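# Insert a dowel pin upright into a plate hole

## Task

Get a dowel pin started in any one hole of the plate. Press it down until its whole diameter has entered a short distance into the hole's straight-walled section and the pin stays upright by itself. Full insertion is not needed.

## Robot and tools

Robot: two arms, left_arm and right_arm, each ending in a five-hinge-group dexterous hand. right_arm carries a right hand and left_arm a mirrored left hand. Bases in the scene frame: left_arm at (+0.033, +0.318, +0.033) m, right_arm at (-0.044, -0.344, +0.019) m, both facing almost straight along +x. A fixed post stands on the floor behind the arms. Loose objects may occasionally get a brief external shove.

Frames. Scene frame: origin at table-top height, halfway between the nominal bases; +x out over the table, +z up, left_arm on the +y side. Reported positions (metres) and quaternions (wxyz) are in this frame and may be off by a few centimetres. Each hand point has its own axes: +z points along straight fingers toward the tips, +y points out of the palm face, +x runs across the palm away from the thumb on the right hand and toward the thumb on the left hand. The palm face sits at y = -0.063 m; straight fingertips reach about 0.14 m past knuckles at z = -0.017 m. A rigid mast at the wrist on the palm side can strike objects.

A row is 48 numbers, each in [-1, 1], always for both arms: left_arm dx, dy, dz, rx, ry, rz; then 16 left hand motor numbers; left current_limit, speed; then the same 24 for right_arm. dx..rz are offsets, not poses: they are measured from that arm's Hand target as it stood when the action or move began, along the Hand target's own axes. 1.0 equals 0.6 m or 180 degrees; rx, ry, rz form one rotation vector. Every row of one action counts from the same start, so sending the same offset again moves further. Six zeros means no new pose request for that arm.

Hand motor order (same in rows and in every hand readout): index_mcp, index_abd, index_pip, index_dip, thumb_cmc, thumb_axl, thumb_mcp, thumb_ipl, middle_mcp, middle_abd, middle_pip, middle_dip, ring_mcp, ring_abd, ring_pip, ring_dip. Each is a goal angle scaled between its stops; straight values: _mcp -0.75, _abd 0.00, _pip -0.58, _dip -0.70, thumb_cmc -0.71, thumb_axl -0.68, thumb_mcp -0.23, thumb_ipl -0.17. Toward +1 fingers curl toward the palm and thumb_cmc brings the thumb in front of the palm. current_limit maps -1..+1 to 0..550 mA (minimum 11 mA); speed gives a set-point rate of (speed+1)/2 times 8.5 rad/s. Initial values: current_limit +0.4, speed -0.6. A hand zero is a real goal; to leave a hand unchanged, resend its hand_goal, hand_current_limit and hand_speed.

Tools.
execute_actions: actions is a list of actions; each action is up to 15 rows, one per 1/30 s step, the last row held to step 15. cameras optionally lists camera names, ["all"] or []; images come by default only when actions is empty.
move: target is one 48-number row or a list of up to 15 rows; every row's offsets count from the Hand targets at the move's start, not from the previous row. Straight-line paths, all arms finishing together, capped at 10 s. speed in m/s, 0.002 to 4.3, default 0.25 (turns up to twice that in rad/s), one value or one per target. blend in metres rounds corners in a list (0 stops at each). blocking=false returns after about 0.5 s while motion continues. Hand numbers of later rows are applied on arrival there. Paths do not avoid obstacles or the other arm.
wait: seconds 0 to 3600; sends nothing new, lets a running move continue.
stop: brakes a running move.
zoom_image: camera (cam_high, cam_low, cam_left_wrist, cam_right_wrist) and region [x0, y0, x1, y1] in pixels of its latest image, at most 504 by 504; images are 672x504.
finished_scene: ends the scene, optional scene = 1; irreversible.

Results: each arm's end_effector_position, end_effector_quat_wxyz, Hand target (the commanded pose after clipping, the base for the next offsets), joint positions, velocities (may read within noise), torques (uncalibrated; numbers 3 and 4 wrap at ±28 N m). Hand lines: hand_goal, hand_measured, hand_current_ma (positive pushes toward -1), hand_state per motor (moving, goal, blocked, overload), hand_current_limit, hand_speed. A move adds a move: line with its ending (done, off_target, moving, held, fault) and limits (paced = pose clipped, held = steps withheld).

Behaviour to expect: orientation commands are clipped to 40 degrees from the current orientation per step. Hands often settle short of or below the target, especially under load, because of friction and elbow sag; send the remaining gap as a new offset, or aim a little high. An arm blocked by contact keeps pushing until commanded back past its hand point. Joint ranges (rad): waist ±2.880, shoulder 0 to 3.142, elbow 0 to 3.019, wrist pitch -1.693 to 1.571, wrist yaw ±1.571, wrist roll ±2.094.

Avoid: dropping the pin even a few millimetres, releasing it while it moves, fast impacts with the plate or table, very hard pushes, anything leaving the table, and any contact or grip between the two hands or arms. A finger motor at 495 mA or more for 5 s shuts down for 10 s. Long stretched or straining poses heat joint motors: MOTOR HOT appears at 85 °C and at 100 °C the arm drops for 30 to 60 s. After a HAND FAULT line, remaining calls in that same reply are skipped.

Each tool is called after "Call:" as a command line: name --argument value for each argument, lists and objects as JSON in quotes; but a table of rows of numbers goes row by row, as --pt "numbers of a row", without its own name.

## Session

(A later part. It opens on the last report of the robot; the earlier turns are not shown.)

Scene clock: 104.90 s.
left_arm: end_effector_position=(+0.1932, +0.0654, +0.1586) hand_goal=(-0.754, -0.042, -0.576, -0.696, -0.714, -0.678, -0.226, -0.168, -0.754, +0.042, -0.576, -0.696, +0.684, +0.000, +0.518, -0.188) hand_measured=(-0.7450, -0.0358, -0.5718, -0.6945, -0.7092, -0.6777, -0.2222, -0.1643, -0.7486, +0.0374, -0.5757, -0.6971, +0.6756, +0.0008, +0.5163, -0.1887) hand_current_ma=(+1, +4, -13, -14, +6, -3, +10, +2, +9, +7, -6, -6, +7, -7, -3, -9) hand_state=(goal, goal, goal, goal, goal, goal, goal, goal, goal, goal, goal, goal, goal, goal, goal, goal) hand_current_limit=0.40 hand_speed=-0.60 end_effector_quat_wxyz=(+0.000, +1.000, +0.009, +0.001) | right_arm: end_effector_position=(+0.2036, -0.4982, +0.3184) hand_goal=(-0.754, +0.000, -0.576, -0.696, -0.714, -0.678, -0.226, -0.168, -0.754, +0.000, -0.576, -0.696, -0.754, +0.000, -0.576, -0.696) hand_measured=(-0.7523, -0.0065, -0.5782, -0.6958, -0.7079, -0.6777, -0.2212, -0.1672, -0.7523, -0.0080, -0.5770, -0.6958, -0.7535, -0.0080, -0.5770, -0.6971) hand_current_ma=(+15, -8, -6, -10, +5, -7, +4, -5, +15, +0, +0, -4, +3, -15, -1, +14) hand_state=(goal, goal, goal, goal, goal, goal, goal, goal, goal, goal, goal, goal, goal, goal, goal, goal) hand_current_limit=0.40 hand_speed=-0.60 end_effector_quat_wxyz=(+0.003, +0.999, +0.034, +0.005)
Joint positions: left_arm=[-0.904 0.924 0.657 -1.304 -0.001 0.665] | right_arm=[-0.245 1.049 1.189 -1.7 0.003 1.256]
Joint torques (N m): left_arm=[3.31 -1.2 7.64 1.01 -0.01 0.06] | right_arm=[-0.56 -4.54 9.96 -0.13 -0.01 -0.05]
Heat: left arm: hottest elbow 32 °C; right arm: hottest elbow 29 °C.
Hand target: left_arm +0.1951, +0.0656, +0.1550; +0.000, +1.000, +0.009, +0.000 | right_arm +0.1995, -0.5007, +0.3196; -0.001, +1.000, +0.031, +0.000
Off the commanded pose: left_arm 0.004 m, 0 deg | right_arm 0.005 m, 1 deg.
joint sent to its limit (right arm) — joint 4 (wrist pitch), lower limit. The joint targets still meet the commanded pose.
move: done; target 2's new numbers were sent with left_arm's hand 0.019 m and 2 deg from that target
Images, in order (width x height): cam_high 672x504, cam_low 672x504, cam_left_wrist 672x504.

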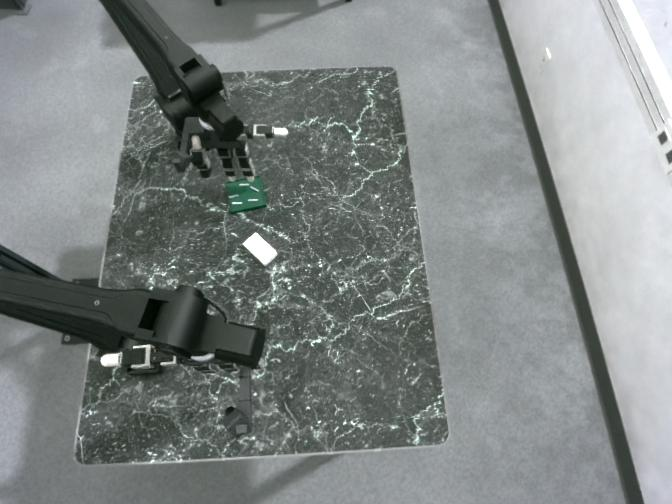

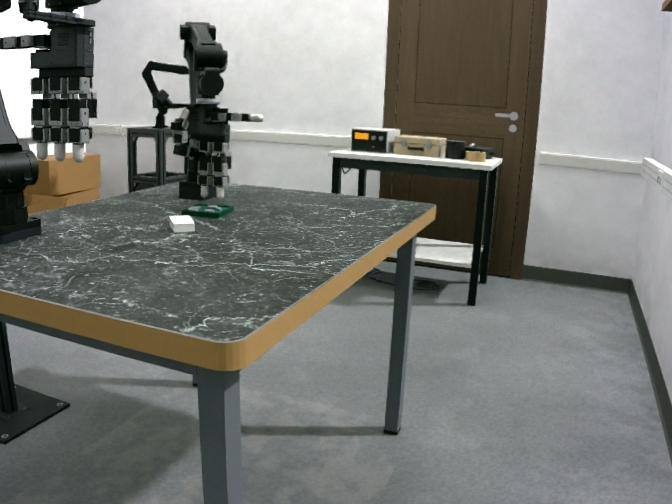

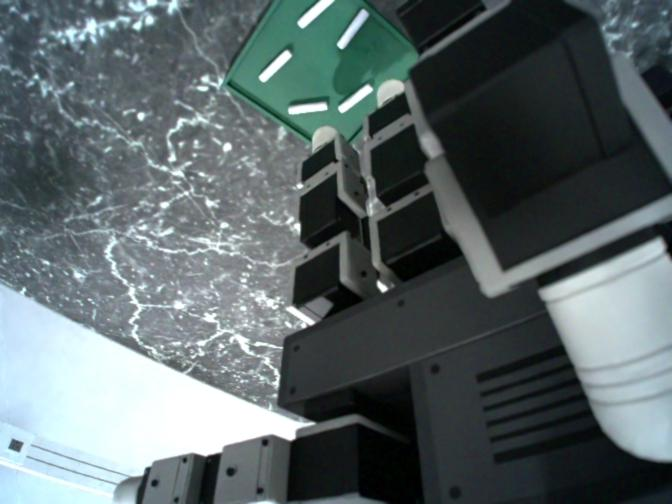

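Call:
move --target '[0.0028,-0.0058,0.0217,0,0,-0.01,-0.754,-0.042,-0.576,-0.696,-0.714,-0.678,-0.226,-0.168,-0.754,0.042,-0.576,-0.696,0.685,0,0.518,-0.188,0.4,-0.6,0,0,0,0,0,0,-0.754,0,-0.576,-0.696,-0.714,-0.678,-0.226,-0.168,-0.754,0,-0.576,-0.696,-0.754,0,-0.576,-0.696,0.4,-0.6]' --speed 0.06 --cameras '["cam_left_wrist","cam_low","cam_high"]'

Call:
zoom_image --camera "cam_left_wrist" --region '[290, 50, 410, 140]'

Call:
zoom_image --camera "cam_high" --region '[215, 165, 271, 207]'

Call:
zoom_image --camera "cam_low" --region '[180, 180, 236, 222]'

Scene clock: 106.27 s.
left_arm: end_effector_position=(+0.1935, +0.0681, +0.1462) hand_goal=(-0.754, -0.042, -0.576, -0.696, -0.714, -0.678, -0.226, -0.168, -0.754, +0.042, -0.576, -0.696, +0.684, +0.000, +0.518, -0.188) hand_measured=(-0.7450, -0.0358, -0.5718, -0.6932, -0.7129, -0.6767, -0.2222, -0.1633, -0.7474, +0.0360, -0.5757, -0.6971, +0.6756, +0.0008, +0.5150, -0.1887) hand_current_ma=(+1, +9, -13, +1, +7, +6, -1, -5, +7, +1, -4, +0, +8, -8, -2, -6) hand_state=(goal, goal, goal, goal, goal, goal, goal, goal, goal, goal, goal, goal, goal, goal, goal, goal) hand_current_limit=0.40 hand_speed=-0.60 end_effector_quat_wxyz=(+0.001, +1.000, +0.015, +0.001) | right_arm: end_effector_position=(+0.2036, -0.4982, +0.3184) hand_goal=(-0.754, +0.000, -0.576, -0.696, -0.714, -0.678, -0.226, -0.168, -0.754, +0.000, -0.576, -0.696, -0.754, +0.000, -0.576, -0.696) hand_measured=(-0.7535, -0.0065, -0.5770, -0.6971, -0.7079, -0.6767, -0.2212, -0.1672, -0.7535, -0.0080, -0.5770, -0.6958, -0.7535, -0.0095, -0.5770, -0.6958) hand_current_ma=(+9, -9, -6, -4, +6, -7, +12, -5, +6, +3, +0, -12, +0, -7, -6, +7) hand_state=(goal, goal, goal, goal, goal, goal, goal, goal, goal, goal, goal, goal, goal, goal, goal, goal) hand_current_limit=0.40 hand_speed=-0.60 end_effector_quat_wxyz=(+0.003, +0.999, +0.034, +0.005)
Joint positions: left_arm=[-0.9 0.927 0.625 -1.266 -0.001 0.657] | right_arm=[-0.245 1.049 1.189 -1.7 0.003 1.256]
Joint torques (N m): left_arm=[3.37 -0.97 7.51 1.01 -0.02 -0.13] | right_arm=[-0.85 -4.31 9.81 -0.01 -0.04 -0.05]
Heat: left arm: hottest elbow 32 °C; right arm: hottest elbow 29 °C.
Hand target: left_arm +0.1966, +0.0690, +0.1419; +0.000, +1.000, +0.024, +0.000 | right_arm +0.1995, -0.5007, +0.3196; -0.001, +1.000, +0.031, +0.000
Off the commanded pose: left_arm 0.005 m, 1 deg | right_arm 0.005 m, 1 deg.
joint sent to its limit (right arm) — joint 4 (wrist pitch), lower limit. The joint targets still meet the commanded pose.
move: done
Images, in order (width x height): cam_high 672x504, cam_low 672x504, cam_left_wrist 672x504.

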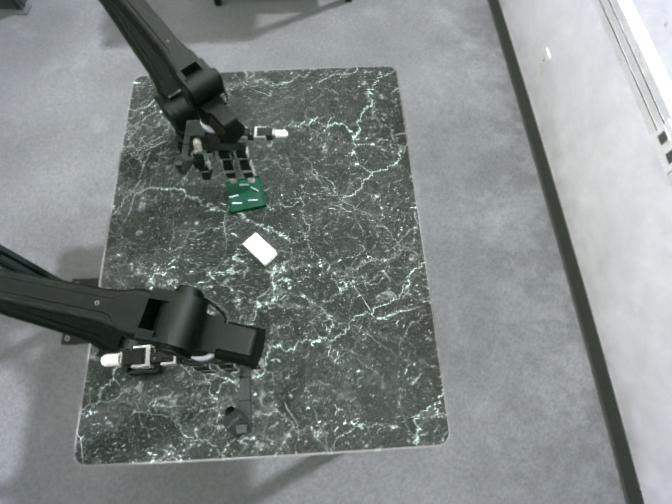

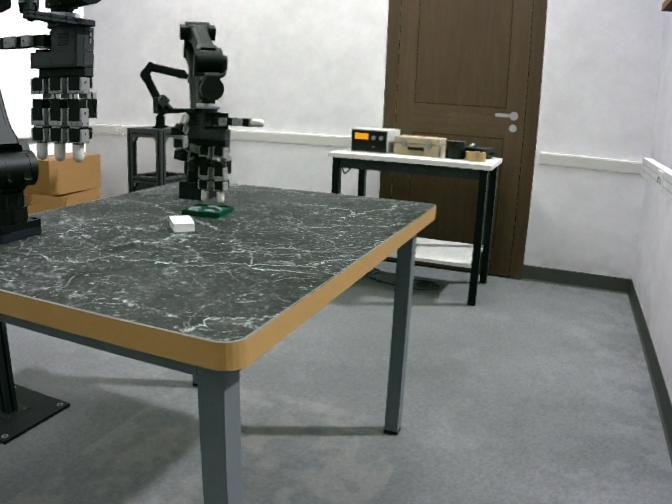

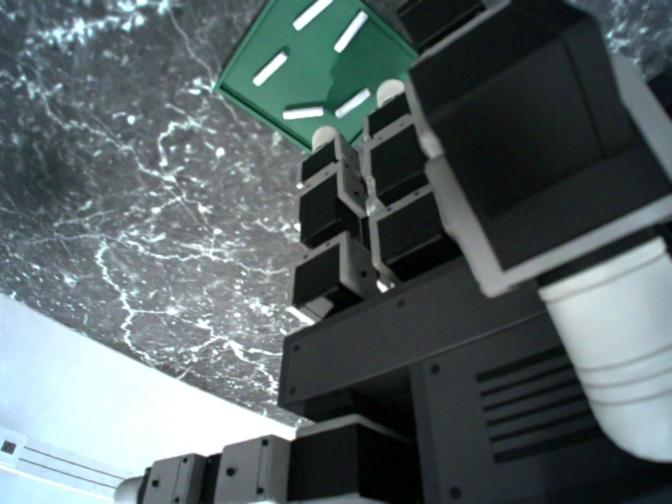

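Scaled by 4.200 from the camera's image (finer frame: 960x720).

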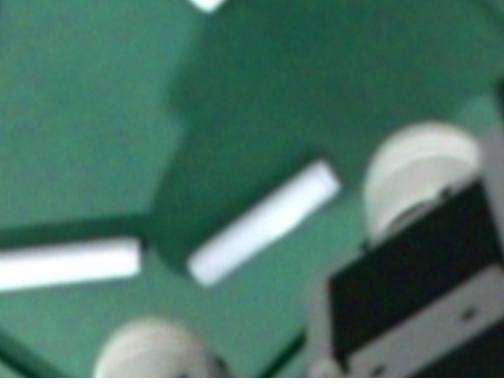

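Scaled by 9.000 from the camera's image (finer frame: 960x720).

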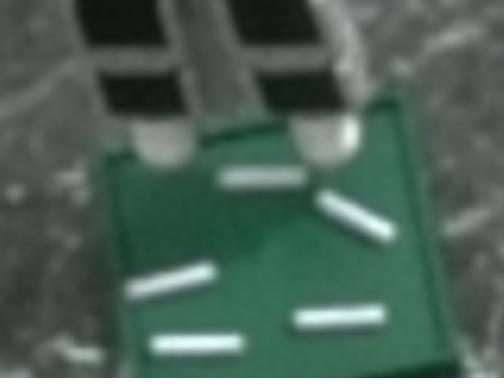

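Scaled by 9.000 from the camera's image (finer frame: 960x720).

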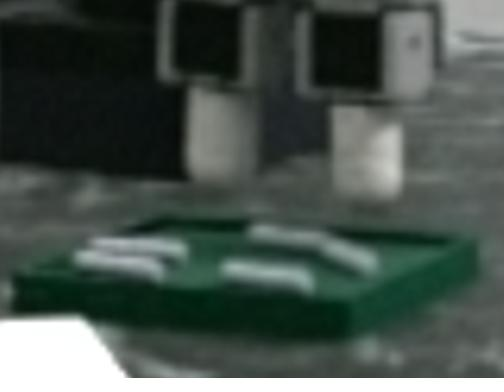

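Call:
move --target '[0.0033,0,0.0125,0,0,-0.008,-0.754,-0.042,-0.576,-0.696,-0.714,-0.678,-0.226,-0.168,-0.754,0.042,-0.576,-0.696,0.685,0,0.518,-0.188,0.4,-0.6,0,0,0,0,0,0,-0.754,0,-0.576,-0.696,-0.714,-0.678,-0.226,-0.168,-0.754,0,-0.576,-0.696,-0.754,0,-0.576,-0.696,0.4,-0.6]' --speed 0.06 --cameras '["cam_left_wrist","cam_low","cam_high"]'

Call:
zoom_image --camera "cam_left_wrist" --region '[290, 50, 410, 140]'

Call:
zoom_image --camera "cam_high" --region '[215, 165, 271, 207]'

Call:
zoom_image --camera "cam_low" --region '[180, 180, 236, 222]'

Scene clock: 107.47 s.
left_arm: end_effector_position=(+0.1962, +0.0684, +0.1387) hand_goal=(-0.754, -0.042, -0.576, -0.696, -0.714, -0.678, -0.226, -0.168, -0.754, +0.042, -0.576, -0.696, +0.684, +0.000, +0.518, -0.188) hand_measured=(-0.7462, -0.0344, -0.5731, -0.6945, -0.7129, -0.6777, -0.2212, -0.1643, -0.7474, +0.0374, -0.5757, -0.6983, +0.6756, +0.0008, +0.5163, -0.1887) hand_current_ma=(+1, +0, -5, -5, +0, -3, -1, +10, +8, -4, -10, +3, +12, -9, -4, -7) hand_state=(goal, goal, goal, goal, goal, goal, goal, goal, goal, goal, goal, goal, goal, goal, goal, goal) hand_current_limit=0.40 hand_speed=-0.60 end_effector_quat_wxyz=(+0.001, +1.000, +0.029, +0.001) | right_arm: end_effector_position=(+0.2036, -0.4982, +0.3184) hand_goal=(-0.754, +0.000, -0.576, -0.696, -0.714, -0.678, -0.226, -0.168, -0.754, +0.000, -0.576, -0.696, -0.754, +0.000, -0.576, -0.696) hand_measured=(-0.7535, -0.0065, -0.5770, -0.6945, -0.7079, -0.6777, -0.2212, -0.1672, -0.7523, -0.0065, -0.5757, -0.6971, -0.7535, -0.0080, -0.5770, -0.6958) hand_current_ma=(+1, -5, -12, -9, +5, -6, +7, -11, +8, +2, +1, -2, +3, -22, -5, +16) hand_state=(goal, goal, goal, goal, goal, goal, goal, goal, goal, goal, goal, goal, goal, goal, goal, goal) hand_current_limit=0.40 hand_speed=-0.60 end_effector_quat_wxyz=(+0.003, +0.999, +0.034, +0.005)
Joint positions: left_arm=[-0.9 0.937 0.61 -1.241 -0.001 0.63] | right_arm=[-0.245 1.049 1.189 -1.7 0.003 1.256]
Joint torques (N m): left_arm=[3.08 -1.08 7.42 0.99 -0.01 -0.15] | right_arm=[-1.14 -4.78 9.83 -0.21 -0.04 -0.08]
Heat: left arm: hottest elbow 32 °C; right arm: hottest elbow 29 °C.
Hand target: left_arm +0.1986, +0.0691, +0.1344; +0.000, +0.999, +0.037, +0.000 | right_arm +0.1995, -0.5007, +0.3196; -0.001, +1.000, +0.031, +0.000
Off the commanded pose: left_arm 0.005 m, 1 deg | right_arm 0.005 m, 1 deg.
joint sent to its limit (right arm) — joint 4 (wrist pitch), lower limit. The joint targets still meet the commanded pose.
move: done
Images, in order (width x height): cam_high 672x504, cam_low 672x504, cam_left_wrist 672x504.

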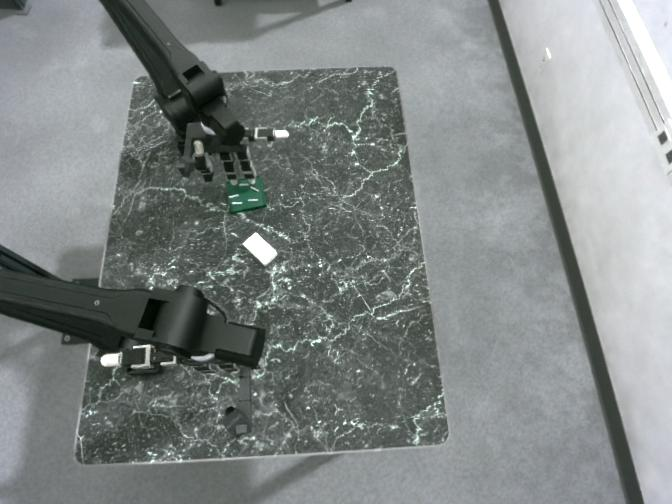

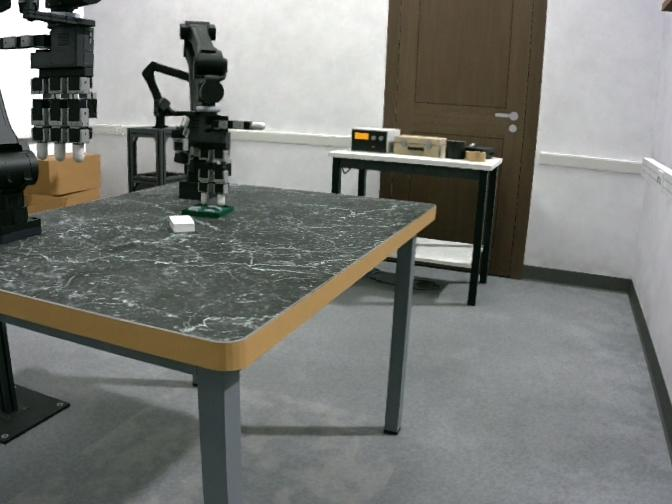

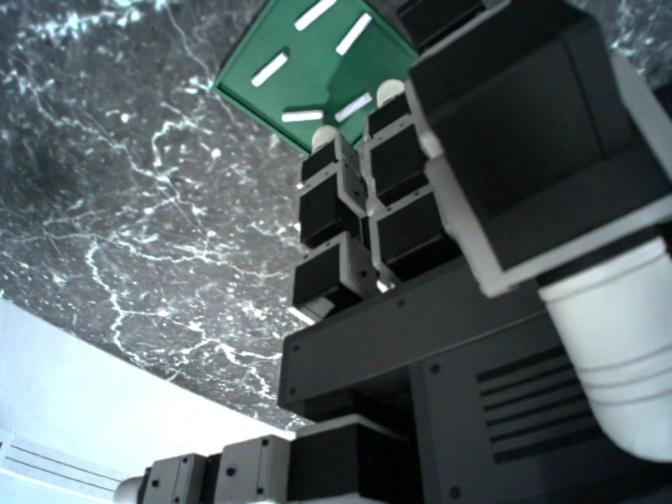

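Scaled by 4.200 from the camera's image (finer frame: 960x720).

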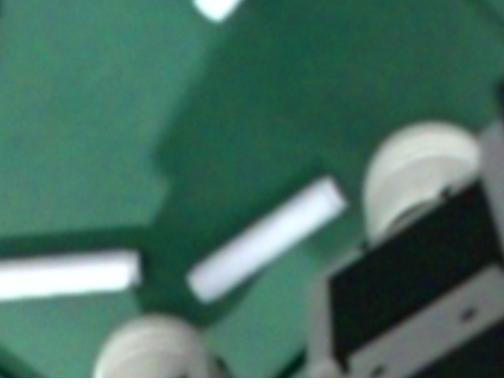

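Scaled by 9.000 from the camera's image (finer frame: 960x720).

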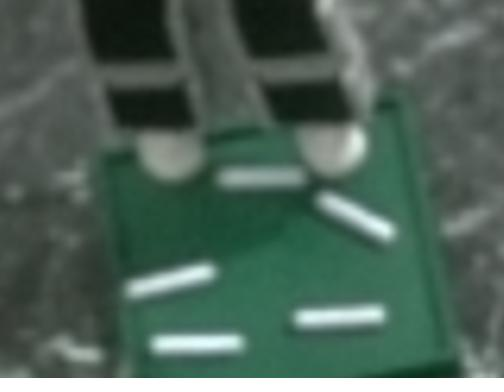

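Scaled by 9.000 from the camera's image (finer frame: 960x720).

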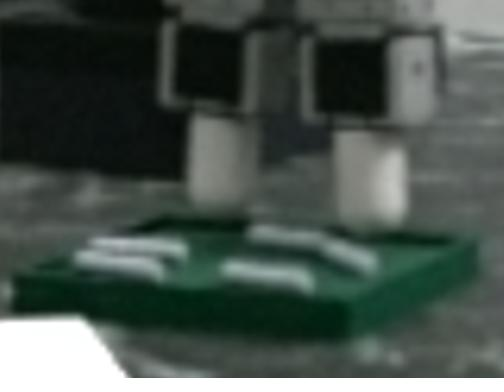

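Call:
move --target '[0.0016,0.0017,0.0158,0,0,0,-0.754,-0.042,-0.576,-0.696,-0.714,-0.678,-0.226,-0.168,-0.754,0.042,-0.576,-0.696,0.685,0,0.518,-0.188,0.4,-0.6,0,0,0,0,0,0,-0.754,0,-0.576,-0.696,-0.714,-0.678,-0.226,-0.168,-0.754,0,-0.576,-0.696,-0.754,0,-0.576,-0.696,0.4,-0.6]' --speed 0.03 --cameras '["cam_left_wrist","cam_low","cam_high"]'

Call:
zoom_image --camera "cam_left_wrist" --region '[290, 50, 410, 140]'

Call:
zoom_image --camera "cam_high" --region '[215, 165, 271, 207]'

Call:
zoom_image --camera "cam_low" --region '[180, 180, 236, 222]'

Scene clock: 108.47 s.
left_arm: end_effector_position=(+0.1980, +0.0662, +0.1335) hand_goal=(-0.754, -0.042, -0.576, -0.696, -0.714, -0.678, -0.226, -0.168, -0.754, +0.042, -0.576, -0.696, +0.684, +0.000, +0.518, -0.188) hand_measured=(-0.7462, -0.0344, -0.5718, -0.6958, -0.7192, -0.6767, -0.2222, -0.1643, -0.7571, +0.0521, -0.5834, -0.6983, +0.6756, +0.0008, +0.5150, -0.1874) hand_current_ma=(-1, +5, -3, -3, +7, +4, +4, +5, +2, +11, -9, -1, +12, -6, +1, -1) hand_state=(goal, goal, goal, goal, goal, goal, goal, goal, goal, goal, goal, goal, goal, goal, goal, goal) hand_current_limit=0.40 hand_speed=-0.60 end_effector_quat_wxyz=(+0.004, +1.000, +0.029, +0.003) | right_arm: end_effector_position=(+0.2036, -0.4982, +0.3184) hand_goal=(-0.754, +0.000, -0.576, -0.696, -0.714, -0.678, -0.226, -0.168, -0.754, +0.000, -0.576, -0.696, -0.754, +0.000, -0.576, -0.696) hand_measured=(-0.7535, -0.0051, -0.5770, -0.6958, -0.7092, -0.6777, -0.2222, -0.1672, -0.7535, -0.0065, -0.5770, -0.6958, -0.7535, -0.0080, -0.5770, -0.6958) hand_current_ma=(+9, -12, -9, -10, +9, -10, +2, -8, +11, +5, +8, -6, +10, -12, +2, +7) hand_state=(goal, goal, goal, goal, goal, goal, goal, goal, goal, goal, goal, goal, goal, goal, goal, goal) hand_current_limit=0.40 hand_speed=-0.60 end_effector_quat_wxyz=(+0.003, +0.999, +0.034, +0.005)
Joint positions: left_arm=[-0.9 0.947 0.599 -1.211 0 0.629] | right_arm=[-0.245 1.049 1.189 -1.7 0.003 1.256]
Joint torques (N m): left_arm=[3.19 -0.67 6.93 1.17 -0.02 -0.12] | right_arm=[-0.67 -4.31 9.84 -0.1 -0.04 -0.05]
Heat: left arm: hottest elbow 32 °C; right arm: hottest elbow 29 °C.
Hand target: left_arm +0.1996, +0.0682, +0.1249; +0.000, +0.999, +0.037, +0.000 | right_arm +0.1995, -0.5007, +0.3196; -0.001, +1.000, +0.031, +0.000
Off the commanded pose: left_arm 0.009 m, 1 deg | right_arm 0.005 m, 1 deg.
joint sent to its limit (right arm) — joint 4 (wrist pitch), lower limit. The joint targets still meet the commanded pose.
move: done
Images, in order (width x height): cam_high 672x504, cam_low 672x504, cam_left_wrist 672x504.

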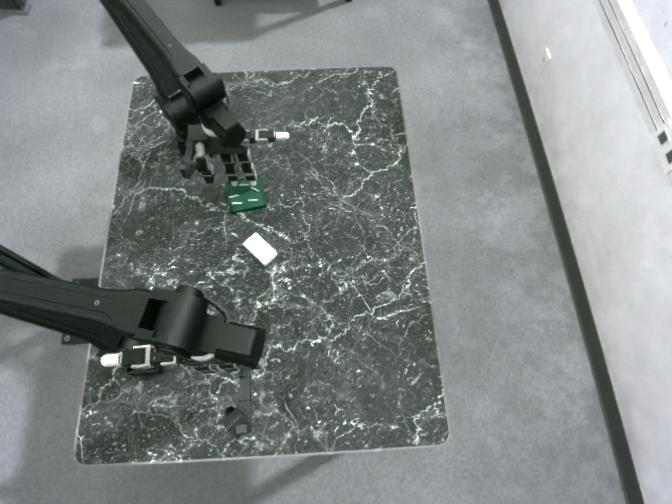

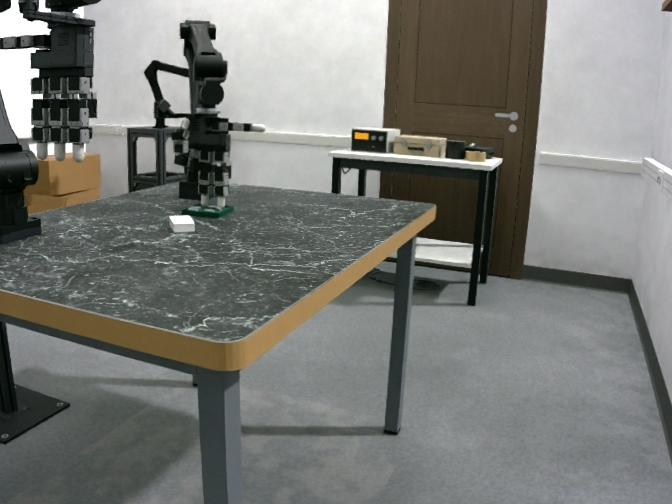

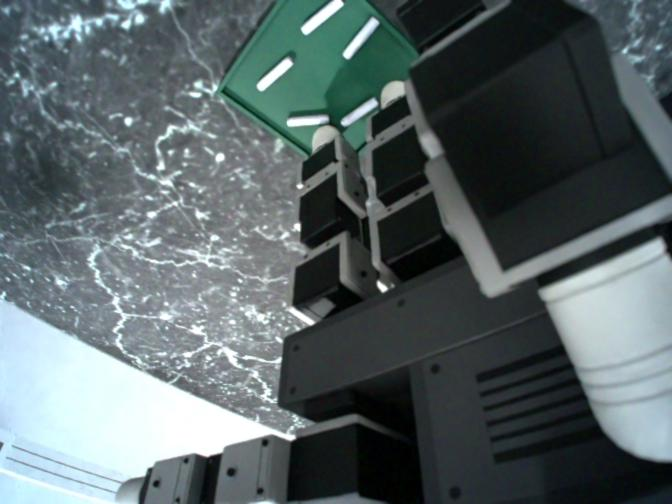

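Scaled by 4.200 from the camera's image (finer frame: 960x720).

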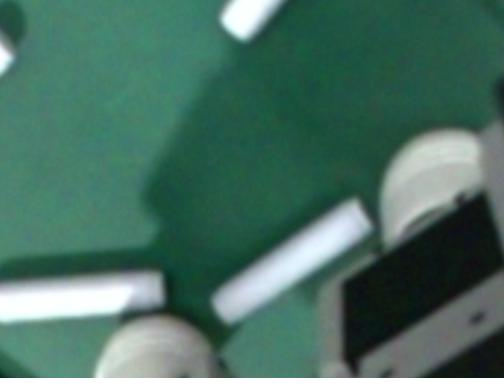

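Scaled by 9.000 from the camera's image (finer frame: 960x720).

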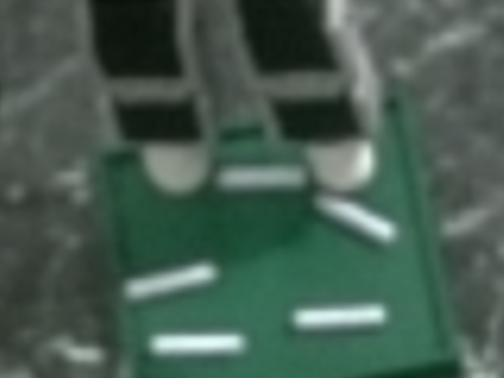

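Scaled by 9.000 from the camera's image (finer frame: 960x720).

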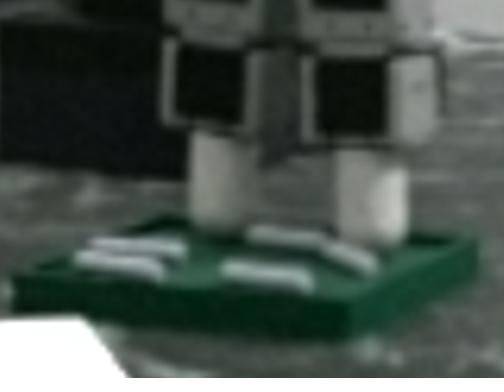

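Call:
move --pt "0 0 -0.09 0 0 0 -0.754 -0.042 -0.576 -0.696 -0.714 -0.678 -0.226 -0.168 -0.754 0.042 -0.576 -0.696 0.685 0 0.518 -0.188 0.4 -0.6 0 0 0 0 0 0 -0.754 0 -0.576 -0.696 -0.714 -0.678 -0.226 -0.168 -0.754 0 -0.576 -0.696 -0.754 0 -0.576 -0.696 0.4 -0.6" --pt "-0.0397 -0.0022 -0.08 0 0 0 -0.754 0 -0.576 -0.696 -0.714 -0.678 -0.226 -0.168 -0.98 0 -0.98 -0.98 0.685 0 0.518 -0.188 0.4 -0.6 0 0 0 0 0 0 -0.754 0 -0.576 -0.696 -0.714 -0.678 -0.226 -0.168 -0.754 0 -0.576 -0.696 -0.754 0 -0.576 -0.696 0.4 -0.6" --pt "-0.0397 -0.0022 -0.0417 0 0 0 -0.754 0 -0.576 -0.696 -0.714 -0.678 -0.226 -0.168 -0.98 0 -0.98 -0.98 0.685 0 0.518 -0.188 0.4 -0.6 0 0 0 0 0 0 -0.754 0 -0.576 -0.696 -0.714 -0.678 -0.226 -0.168 -0.754 0 -0.576 -0.696 -0.754 0 -0.576 -0.696 0.4 -0.6" --speed 0.1 --cameras '["cam_left_wrist","cam_high"]'

Call:
zoom_image --camera "cam_left_wrist" --region '[270, 50, 390, 140]'

Call:
zoom_image --camera "cam_high" --region '[215, 165, 271, 207]'

Scene clock: 112.80 s.
left_arm: end_effector_position=(+0.1761, +0.0691, +0.1541) hand_goal=(-0.754, +0.000, -0.576, -0.696, -0.714, -0.678, -0.226, -0.168, -0.980, +0.000, -0.980, -0.980, +0.684, +0.000, +0.518, -0.188) hand_measured=(-0.7462, -0.0007, -0.5718, -0.6932, -0.7180, -0.6767, -0.2222, -0.1643, -0.9705, -0.0007, -0.9722, -0.9812, +0.6744, -0.0007, +0.5150, -0.1887) hand_current_ma=(-6, +3, -4, -1, +5, +2, +6, -1, +6, +6, -3, -8, +7, -7, +1, -4) hand_state=(goal, goal, goal, goal, goal, goal, goal, goal, goal, goal, goal, goal, goal, goal, goal, goal) hand_current_limit=0.40 hand_speed=-0.60 end_effector_quat_wxyz=(+0.001, +0.999, +0.035, +0.000) | right_arm: end_effector_position=(+0.2036, -0.4982, +0.3184) hand_goal=(-0.754, +0.000, -0.576, -0.696, -0.714, -0.678, -0.226, -0.168, -0.754, +0.000, -0.576, -0.696, -0.754, +0.000, -0.576, -0.696) hand_measured=(-0.7523, -0.0051, -0.5770, -0.6971, -0.7092, -0.6767, -0.2212, -0.1681, -0.7535, -0.0080, -0.5782, -0.6971, -0.7547, -0.0080, -0.5770, -0.6958) hand_current_ma=(+10, -17, -9, -8, +0, +3, +14, -7, +4, -1, -1, -14, +7, -23, -7, +12) hand_state=(goal, goal, goal, goal, goal, goal, goal, goal, goal, goal, goal, goal, goal, goal, goal, goal) hand_current_limit=0.40 hand_speed=-0.60 end_effector_quat_wxyz=(+0.003, +0.999, +0.034, +0.005)
Joint positions: left_arm=[-0.978 0.876 0.62 -1.313 0.002 0.538] | right_arm=[-0.245 1.049 1.189 -1.7 0.003 1.256]
Joint torques (N m): left_arm=[2.26 -0.5 7.61 0.84 -0.11 -0.13] | right_arm=[-0.67 -4.78 9.92 -0.08 -0.01 -0.05]
Heat: left arm: hottest elbow 32 °C; right arm: hottest elbow 29 °C.
Hand target: left_arm +0.1759, +0.0678, +0.1500; +0.000, +0.999, +0.037, +0.000 | right_arm +0.1995, -0.5007, +0.3196; -0.001, +1.000, +0.031, +0.000
Off the commanded pose: left_arm 0.004 m, 0 deg | right_arm 0.005 m, 1 deg.
joint sent to its limit (right arm) — joint 4 (wrist pitch), lower limit. The joint targets still meet the commanded pose.
move: done
Images, in order (width x height): cam_high 672x504, cam_left_wrist 672x504.

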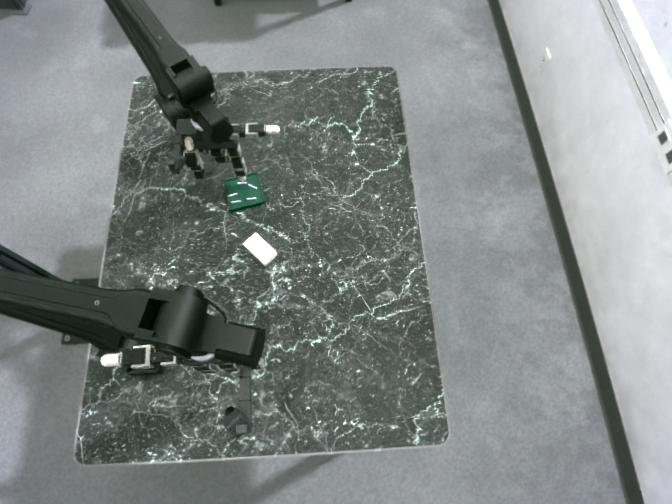

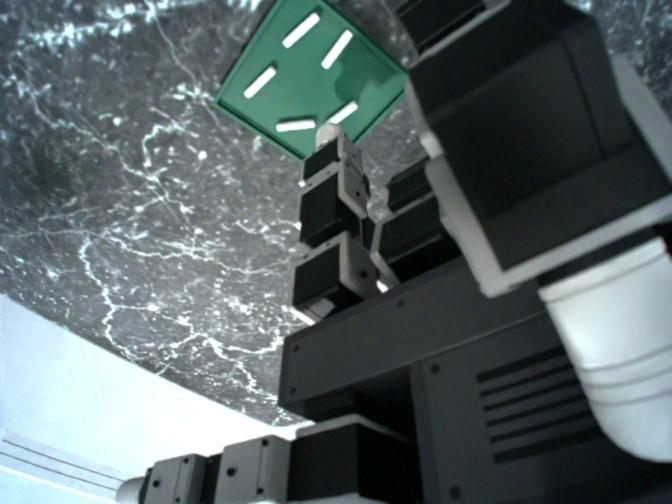

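Scaled by 4.200 from the camera's image (finer frame: 960x720).

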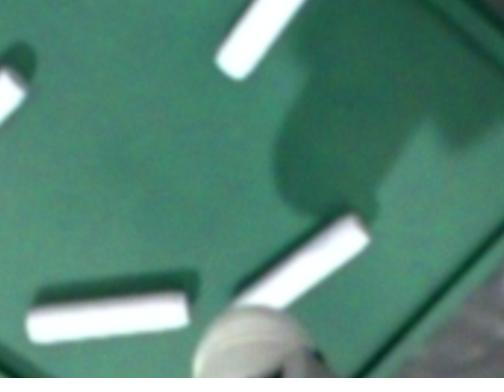

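Scaled by 9.000 from the camera's image (finer frame: 960x720).

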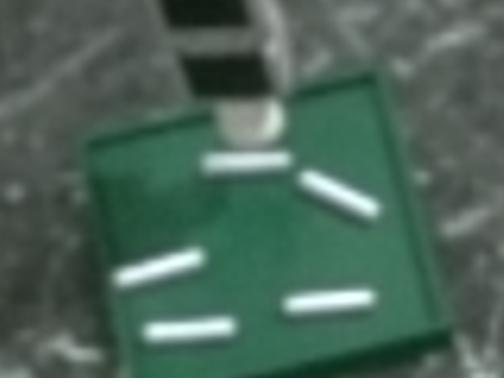

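Call:
move --pt "-0.0073 -0.0132 0.01 0 0 0 -0.754 0 -0.576 -0.696 -0.714 -0.678 -0.226 -0.168 -0.98 0 -0.98 -0.98 0.685 0 0.518 -0.188 0.4 -0.6 0 0 0 0 0 0 -0.754 0 -0.576 -0.696 -0.714 -0.678 -0.226 -0.168 -0.754 0 -0.576 -0.696 -0.754 0 -0.576 -0.696 0.4 -0.6" --pt "-0.0073 -0.0132 0.0317 0 0 0 -0.754 0 -0.576 -0.696 -0.714 -0.678 -0.226 -0.168 -0.98 0 -0.98 -0.98 0.685 0 0.518 -0.188 0.4 -0.6 0 0 0 0 0 0 -0.754 0 -0.576 -0.696 -0.714 -0.678 -0.226 -0.168 -0.754 0 -0.576 -0.696 -0.754 0 -0.576 -0.696 0.4 -0.6" --speed 0.04 --cameras '["cam_left_wrist","cam_high"]'

Call:
zoom_image --camera "cam_left_wrist" --region '[270, 50, 390, 140]'

Call:
zoom_image --camera "cam_high" --region '[215, 165, 271, 207]'

Scene clock: 114.63 s.
left_arm: end_effector_position=(+0.1712, +0.0762, +0.1344) hand_goal=(-0.754, +0.000, -0.576, -0.696, -0.714, -0.678, -0.226, -0.168, -0.980, +0.000, -0.980, -0.980, +0.684, +0.000, +0.518, -0.188) hand_measured=(-0.7462, -0.0007, -0.5718, -0.7009, -0.7180, -0.6777, -0.2222, -0.1643, -0.9717, -0.0007, -0.9722, -0.9799, +0.6756, +0.0008, +0.5163, -0.1874) hand_current_ma=(+1, +0, -4, -9, -1, +3, +2, +0, +2, +7, -13, +0, +11, -3, +0, -3) hand_state=(goal, goal, goal, goal, goal, goal, goal, goal, goal, goal, goal, goal, goal, goal, goal, goal) hand_current_limit=0.40 hand_speed=-0.60 end_effector_quat_wxyz=(+0.000, +0.999, +0.036, -0.001) | right_arm: end_effector_position=(+0.2036, -0.4982, +0.3184) hand_goal=(-0.754, +0.000, -0.576, -0.696, -0.714, -0.678, -0.226, -0.168, -0.754, +0.000, -0.576, -0.696, -0.754, +0.000, -0.576, -0.696) hand_measured=(-0.7523, -0.0065, -0.5770, -0.6958, -0.7079, -0.6767, -0.2212, -0.1672, -0.7535, -0.0065, -0.5770, -0.6958, -0.7523, -0.0080, -0.5757, -0.6958) hand_current_ma=(+9, -6, -18, -8, +10, -9, +12, -16, +12, +6, -6, -1, -3, -10, -4, +14) hand_state=(goal, goal, goal, goal, goal, goal, goal, goal, goal, goal, goal, goal, goal, goal, goal, goal) hand_current_limit=0.40 hand_speed=-0.60 end_effector_quat_wxyz=(+0.003, +0.999, +0.034, +0.005)
Joint positions: left_arm=[-0.978 0.867 0.564 -1.267 0.002 0.538] | right_arm=[-0.245 1.049 1.189 -1.7 0.003 1.256]
Joint torques (N m): left_arm=[2.37 -0.56 7.46 0.99 -0.11 -0.11] | right_arm=[-0.44 -4.89 9.92 0.02 -0.03 -0.06]
Heat: left arm: hottest elbow 32 °C; right arm: hottest elbow 29 °C.
Hand target: left_arm +0.1709, +0.0755, +0.1308; +0.000, +0.999, +0.037, +0.000 | right_arm +0.1995, -0.5007, +0.3196; -0.001, +1.000, +0.031, +0.000
Off the commanded pose: left_arm 0.004 m, 0 deg | right_arm 0.005 m, 1 deg.
joint sent to its limit (right arm) — joint 4 (wrist pitch), lower limit. The joint targets still meet the commanded pose.
move: done
Images, in order (width x height): cam_high 672x504, cam_left_wrist 672x504.

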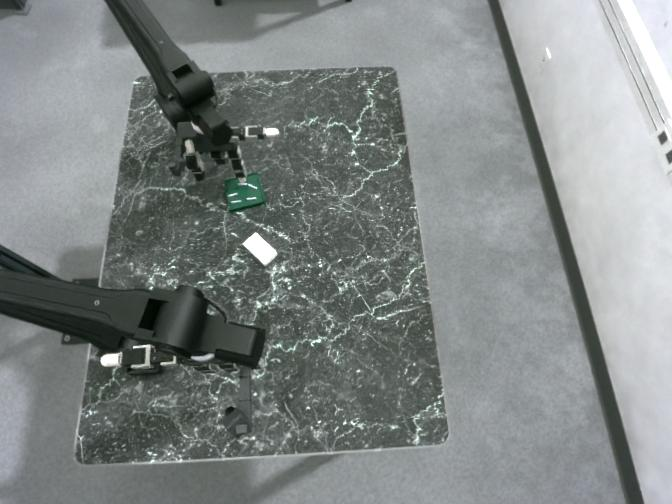

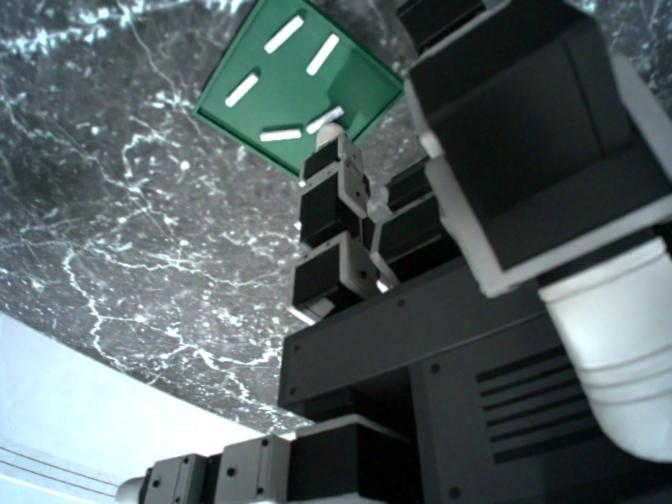

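Scaled by 4.200 from the camera's image (finer frame: 960x720).

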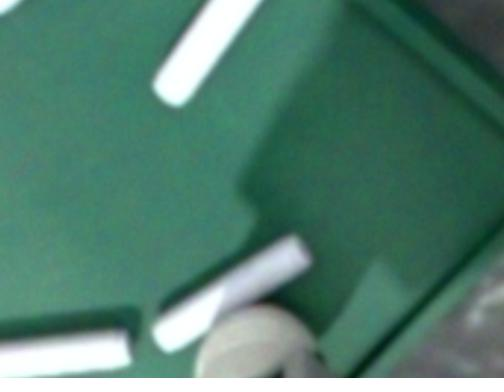

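Scaled by 9.000 from the camera's image (finer frame: 960x720).

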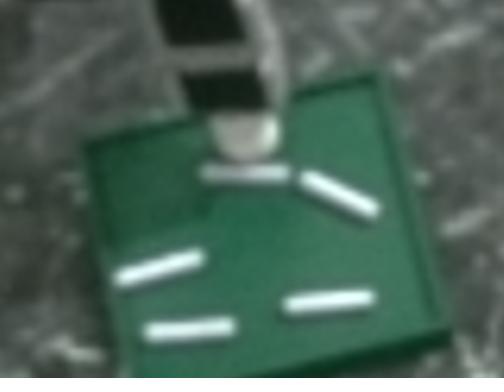

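Call:
move --pt "0.0006 0.0085 0.004 0 0 0 -0.754 0 -0.576 -0.696 -0.714 -0.678 -0.226 -0.168 -0.98 0 -0.98 -0.98 0.685 0 0.518 -0.188 0.4 -0.6 0 0 0 0 0 0 -0.754 0 -0.576 -0.696 -0.714 -0.678 -0.226 -0.168 -0.754 0 -0.576 -0.696 -0.754 0 -0.576 -0.696 0.4 -0.6" --pt "0.0006 0.0085 -0.08 0 0 0 -0.754 0 -0.576 -0.696 -0.714 -0.678 -0.226 -0.168 -0.98 0 -0.98 -0.98 0.685 0 0.518 -0.188 0.4 -0.6 0 0 0 0 0 0 -0.754 0 -0.576 -0.696 -0.714 -0.678 -0.226 -0.168 -0.754 0 -0.576 -0.696 -0.754 0 -0.576 -0.696 0.4 -0.6" --speed 0.04 --cameras '["cam_left_wrist","cam_high"]'

Call:
zoom_image --camera "cam_left_wrist" --region '[250, 20, 410, 140]'

Call:
zoom_image --camera "cam_high" --region '[215, 165, 271, 207]'

Scene clock: 117.30 s.
left_arm: end_effector_position=(+0.1647, +0.0834, +0.1542) hand_goal=(-0.754, +0.000, -0.576, -0.696, -0.714, -0.678, -0.226, -0.168, -0.980, +0.000, -0.980, -0.980, +0.684, +0.000, +0.518, -0.188) hand_measured=(-0.7450, -0.0080, -0.5705, -0.6920, -0.7092, -0.6767, -0.2212, -0.1643, -0.9717, -0.0007, -0.9722, -0.9799, +0.6756, +0.0008, +0.5150, -0.1887) hand_current_ma=(-7, +3, -4, -4, +6, -4, +3, -6, +9, +7, -14, -2, +5, -8, +4, -4) hand_state=(goal, goal, goal, goal, goal, goal, goal, goal, goal, goal, goal, goal, goal, goal, goal, goal) hand_current_limit=0.40 hand_speed=-0.60 end_effector_quat_wxyz=(-0.021, +0.999, +0.036, -0.013) | right_arm: end_effector_position=(+0.2036, -0.4982, +0.3184) hand_goal=(-0.754, +0.000, -0.576, -0.696, -0.714, -0.678, -0.226, -0.168, -0.754, +0.000, -0.576, -0.696, -0.754, +0.000, -0.576, -0.696) hand_measured=(-0.7535, -0.0065, -0.5770, -0.6958, -0.7092, -0.6767, -0.2222, -0.1672, -0.7535, -0.0080, -0.5757, -0.6958, -0.7535, -0.0080, -0.5770, -0.6971) hand_current_ma=(+10, +0, -5, -4, +3, -9, +13, -11, +12, +5, +7, -6, +8, -18, -4, +9) hand_state=(goal, goal, goal, goal, goal, goal, goal, goal, goal, goal, goal, goal, goal, goal, goal, goal) hand_current_limit=0.40 hand_speed=-0.60 end_effector_quat_wxyz=(+0.003, +0.999, +0.034, +0.005)
Joint positions: left_arm=[-0.987 0.853 0.621 -1.388 -0.001 0.527] | right_arm=[-0.245 1.049 1.189 -1.7 0.003 1.256]
Joint torques (N m): left_arm=[2.14 -1.44 11.79 -0.14 -0.02 -0.12] | right_arm=[-1.14 -4.37 9.84 -0.05 0 -0.08]
Heat: left arm: hottest elbow 32 °C; right arm: hottest elbow 29 °C.
Hand target: left_arm +0.1716, +0.0703, +0.1788; +0.000, +0.999, +0.037, +0.000 | right_arm +0.1995, -0.5007, +0.3196; -0.001, +1.000, +0.031, +0.000
Off the commanded pose: left_arm 0.029 m, 3 deg | right_arm 0.005 m, 1 deg.
joint sent to its limit (right arm) — joint 4 (wrist pitch), lower limit. The joint targets still meet the commanded pose.
move: off_target (left_arm)
Images, in order (width x height): cam_high 672x504, cam_left_wrist 672x504.

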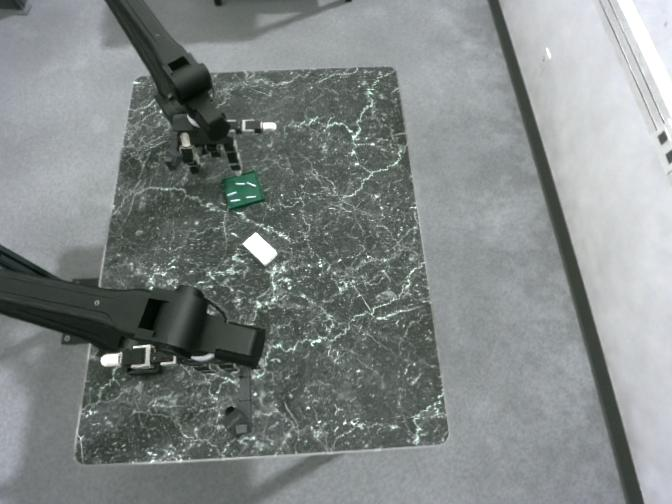

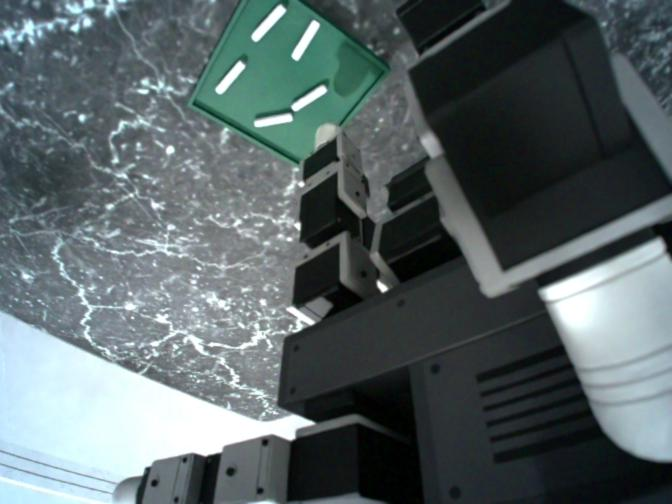

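Scaled by 3.150 from the camera's image (finer frame: 960x720).

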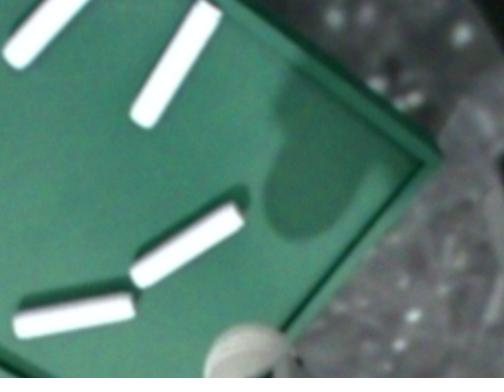

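Scaled by 9.000 from the camera's image (finer frame: 960x720).

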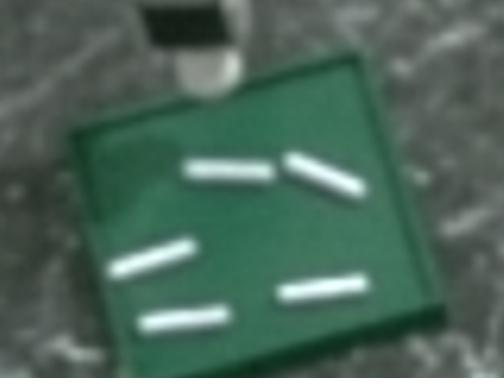

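Call:
move --pt "0.05 -0.01 0.0313 0 0 0 -0.754 0 -0.576 -0.696 -0.714 -0.678 -0.226 -0.168 -0.98 0 -0.98 -0.98 0.685 0 0.518 -0.188 0.4 -0.6 0 0 0 0 0 0 -0.754 0 -0.576 -0.696 -0.714 -0.678 -0.226 -0.168 -0.754 0 -0.576 -0.696 -0.754 0 -0.576 -0.696 0.4 -0.6" --pt "0.05 -0.01 0.083 0 0 0 -0.754 0 -0.576 -0.696 -0.714 -0.678 -0.226 -0.168 -0.98 0 -0.98 -0.98 0.685 0 0.518 -0.188 0.4 -0.6 0 0 0 0 0 0 -0.754 0 -0.576 -0.696 -0.714 -0.678 -0.226 -0.168 -0.754 0 -0.576 -0.696 -0.754 0 -0.576 -0.696 0.4 -0.6" --speed 0.06 --cameras '["cam_left_wrist","cam_high"]'

Call:
zoom_image --camera "cam_left_wrist" --region '[250, 40, 410, 160]'

Call:
zoom_image --camera "cam_high" --region '[215, 165, 271, 207]'

Scene clock: 120.43 s.
left_arm: end_effector_position=(+0.1994, +0.0783, +0.1331) hand_goal=(-0.754, +0.000, -0.576, -0.696, -0.714, -0.678, -0.226, -0.168, -0.980, +0.000, -0.980, -0.980, +0.684, +0.000, +0.518, -0.188) hand_measured=(-0.7474, +0.0066, -0.5757, -0.6996, -0.7092, -0.6777, -0.2222, -0.1643, -0.9717, -0.0007, -0.9722, -0.9799, +0.6756, +0.0008, +0.5150, -0.1887) hand_current_ma=(-3, +7, -6, -7, -4, +0, +8, +2, +13, +1, -14, -6, +15, -5, +1, -10) hand_state=(goal, goal, goal, goal, goal, goal, goal, goal, goal, goal, goal, goal, goal, goal, goal, goal) hand_current_limit=0.40 hand_speed=-0.60 end_effector_quat_wxyz=(+0.000, +0.999, +0.037, +0.000) | right_arm: end_effector_position=(+0.2036, -0.4982, +0.3184) hand_goal=(-0.754, +0.000, -0.576, -0.696, -0.714, -0.678, -0.226, -0.168, -0.754, +0.000, -0.576, -0.696, -0.754, +0.000, -0.576, -0.696) hand_measured=(-0.7535, -0.0051, -0.5770, -0.6958, -0.7079, -0.6767, -0.2212, -0.1681, -0.7535, -0.0080, -0.5782, -0.6945, -0.7535, -0.0080, -0.5770, -0.6971) hand_current_ma=(+20, -12, -15, -1, +0, -3, +8, -8, +11, -5, +5, +1, -1, -29, -11, +10) hand_state=(goal, goal, goal, goal, goal, goal, goal, goal, goal, goal, goal, goal, goal, goal, goal, goal) hand_current_limit=0.40 hand_speed=-0.60 end_effector_quat_wxyz=(+0.003, +0.999, +0.034, +0.005)
Joint positions: left_arm=[-0.864 0.924 0.588 -1.234 -0.001 0.648] | right_arm=[-0.245 1.049 1.189 -1.7 0.003 1.256]
Joint torques (N m): left_arm=[3.31 -0.85 7.42 1.11 -0.02 0.06] | right_arm=[-0.44 -5.19 9.91 -0.12 0 -0.06]
Heat: left arm: hottest elbow 32 °C; right arm: hottest elbow 29 °C.
Hand target: left_arm +0.2011, +0.0785, +0.1291; +0.000, +0.999, +0.037, +0.000 | right_arm +0.1995, -0.5007, +0.3196; -0.001, +1.000, +0.031, +0.000
Off the commanded pose: left_arm 0.004 m, 0 deg | right_arm 0.005 m, 1 deg.
joint sent to its limit (right arm) — joint 4 (wrist pitch), lower limit. The joint targets still meet the commanded pose.
move: done
Images, in order (width x height): cam_high 672x504, cam_left_wrist 672x504.

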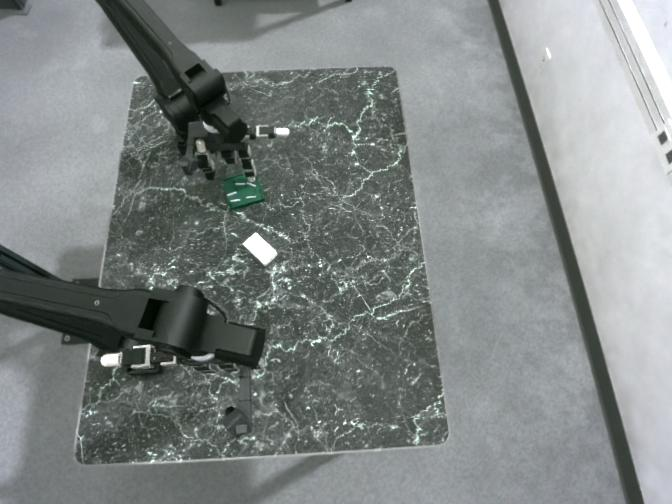

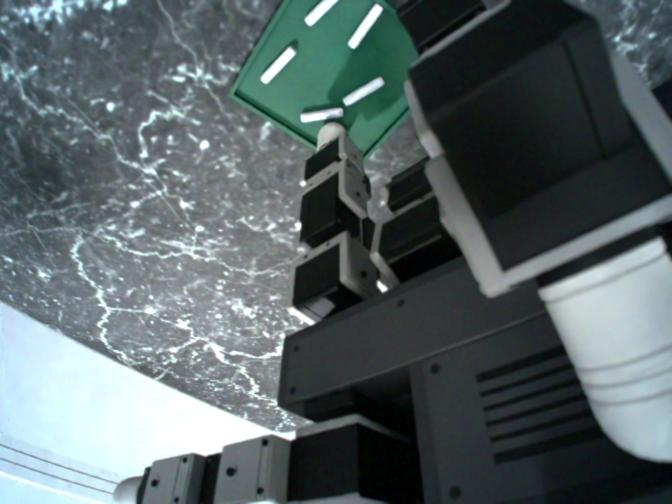

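Scaled by 3.150 from the camera's image (finer frame: 960x720).

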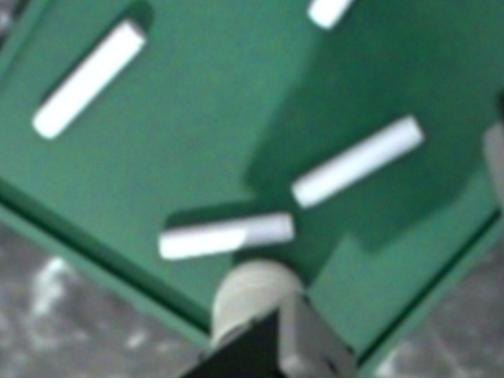

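Scaled by 9.000 from the camera's image (finer frame: 960x720).

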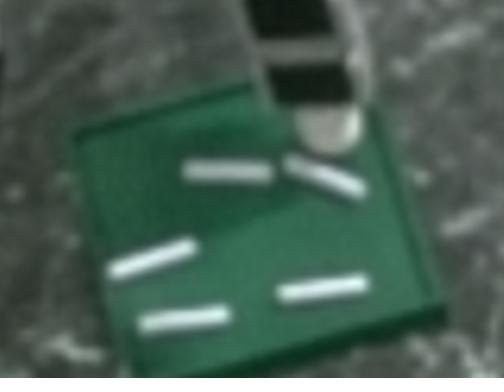

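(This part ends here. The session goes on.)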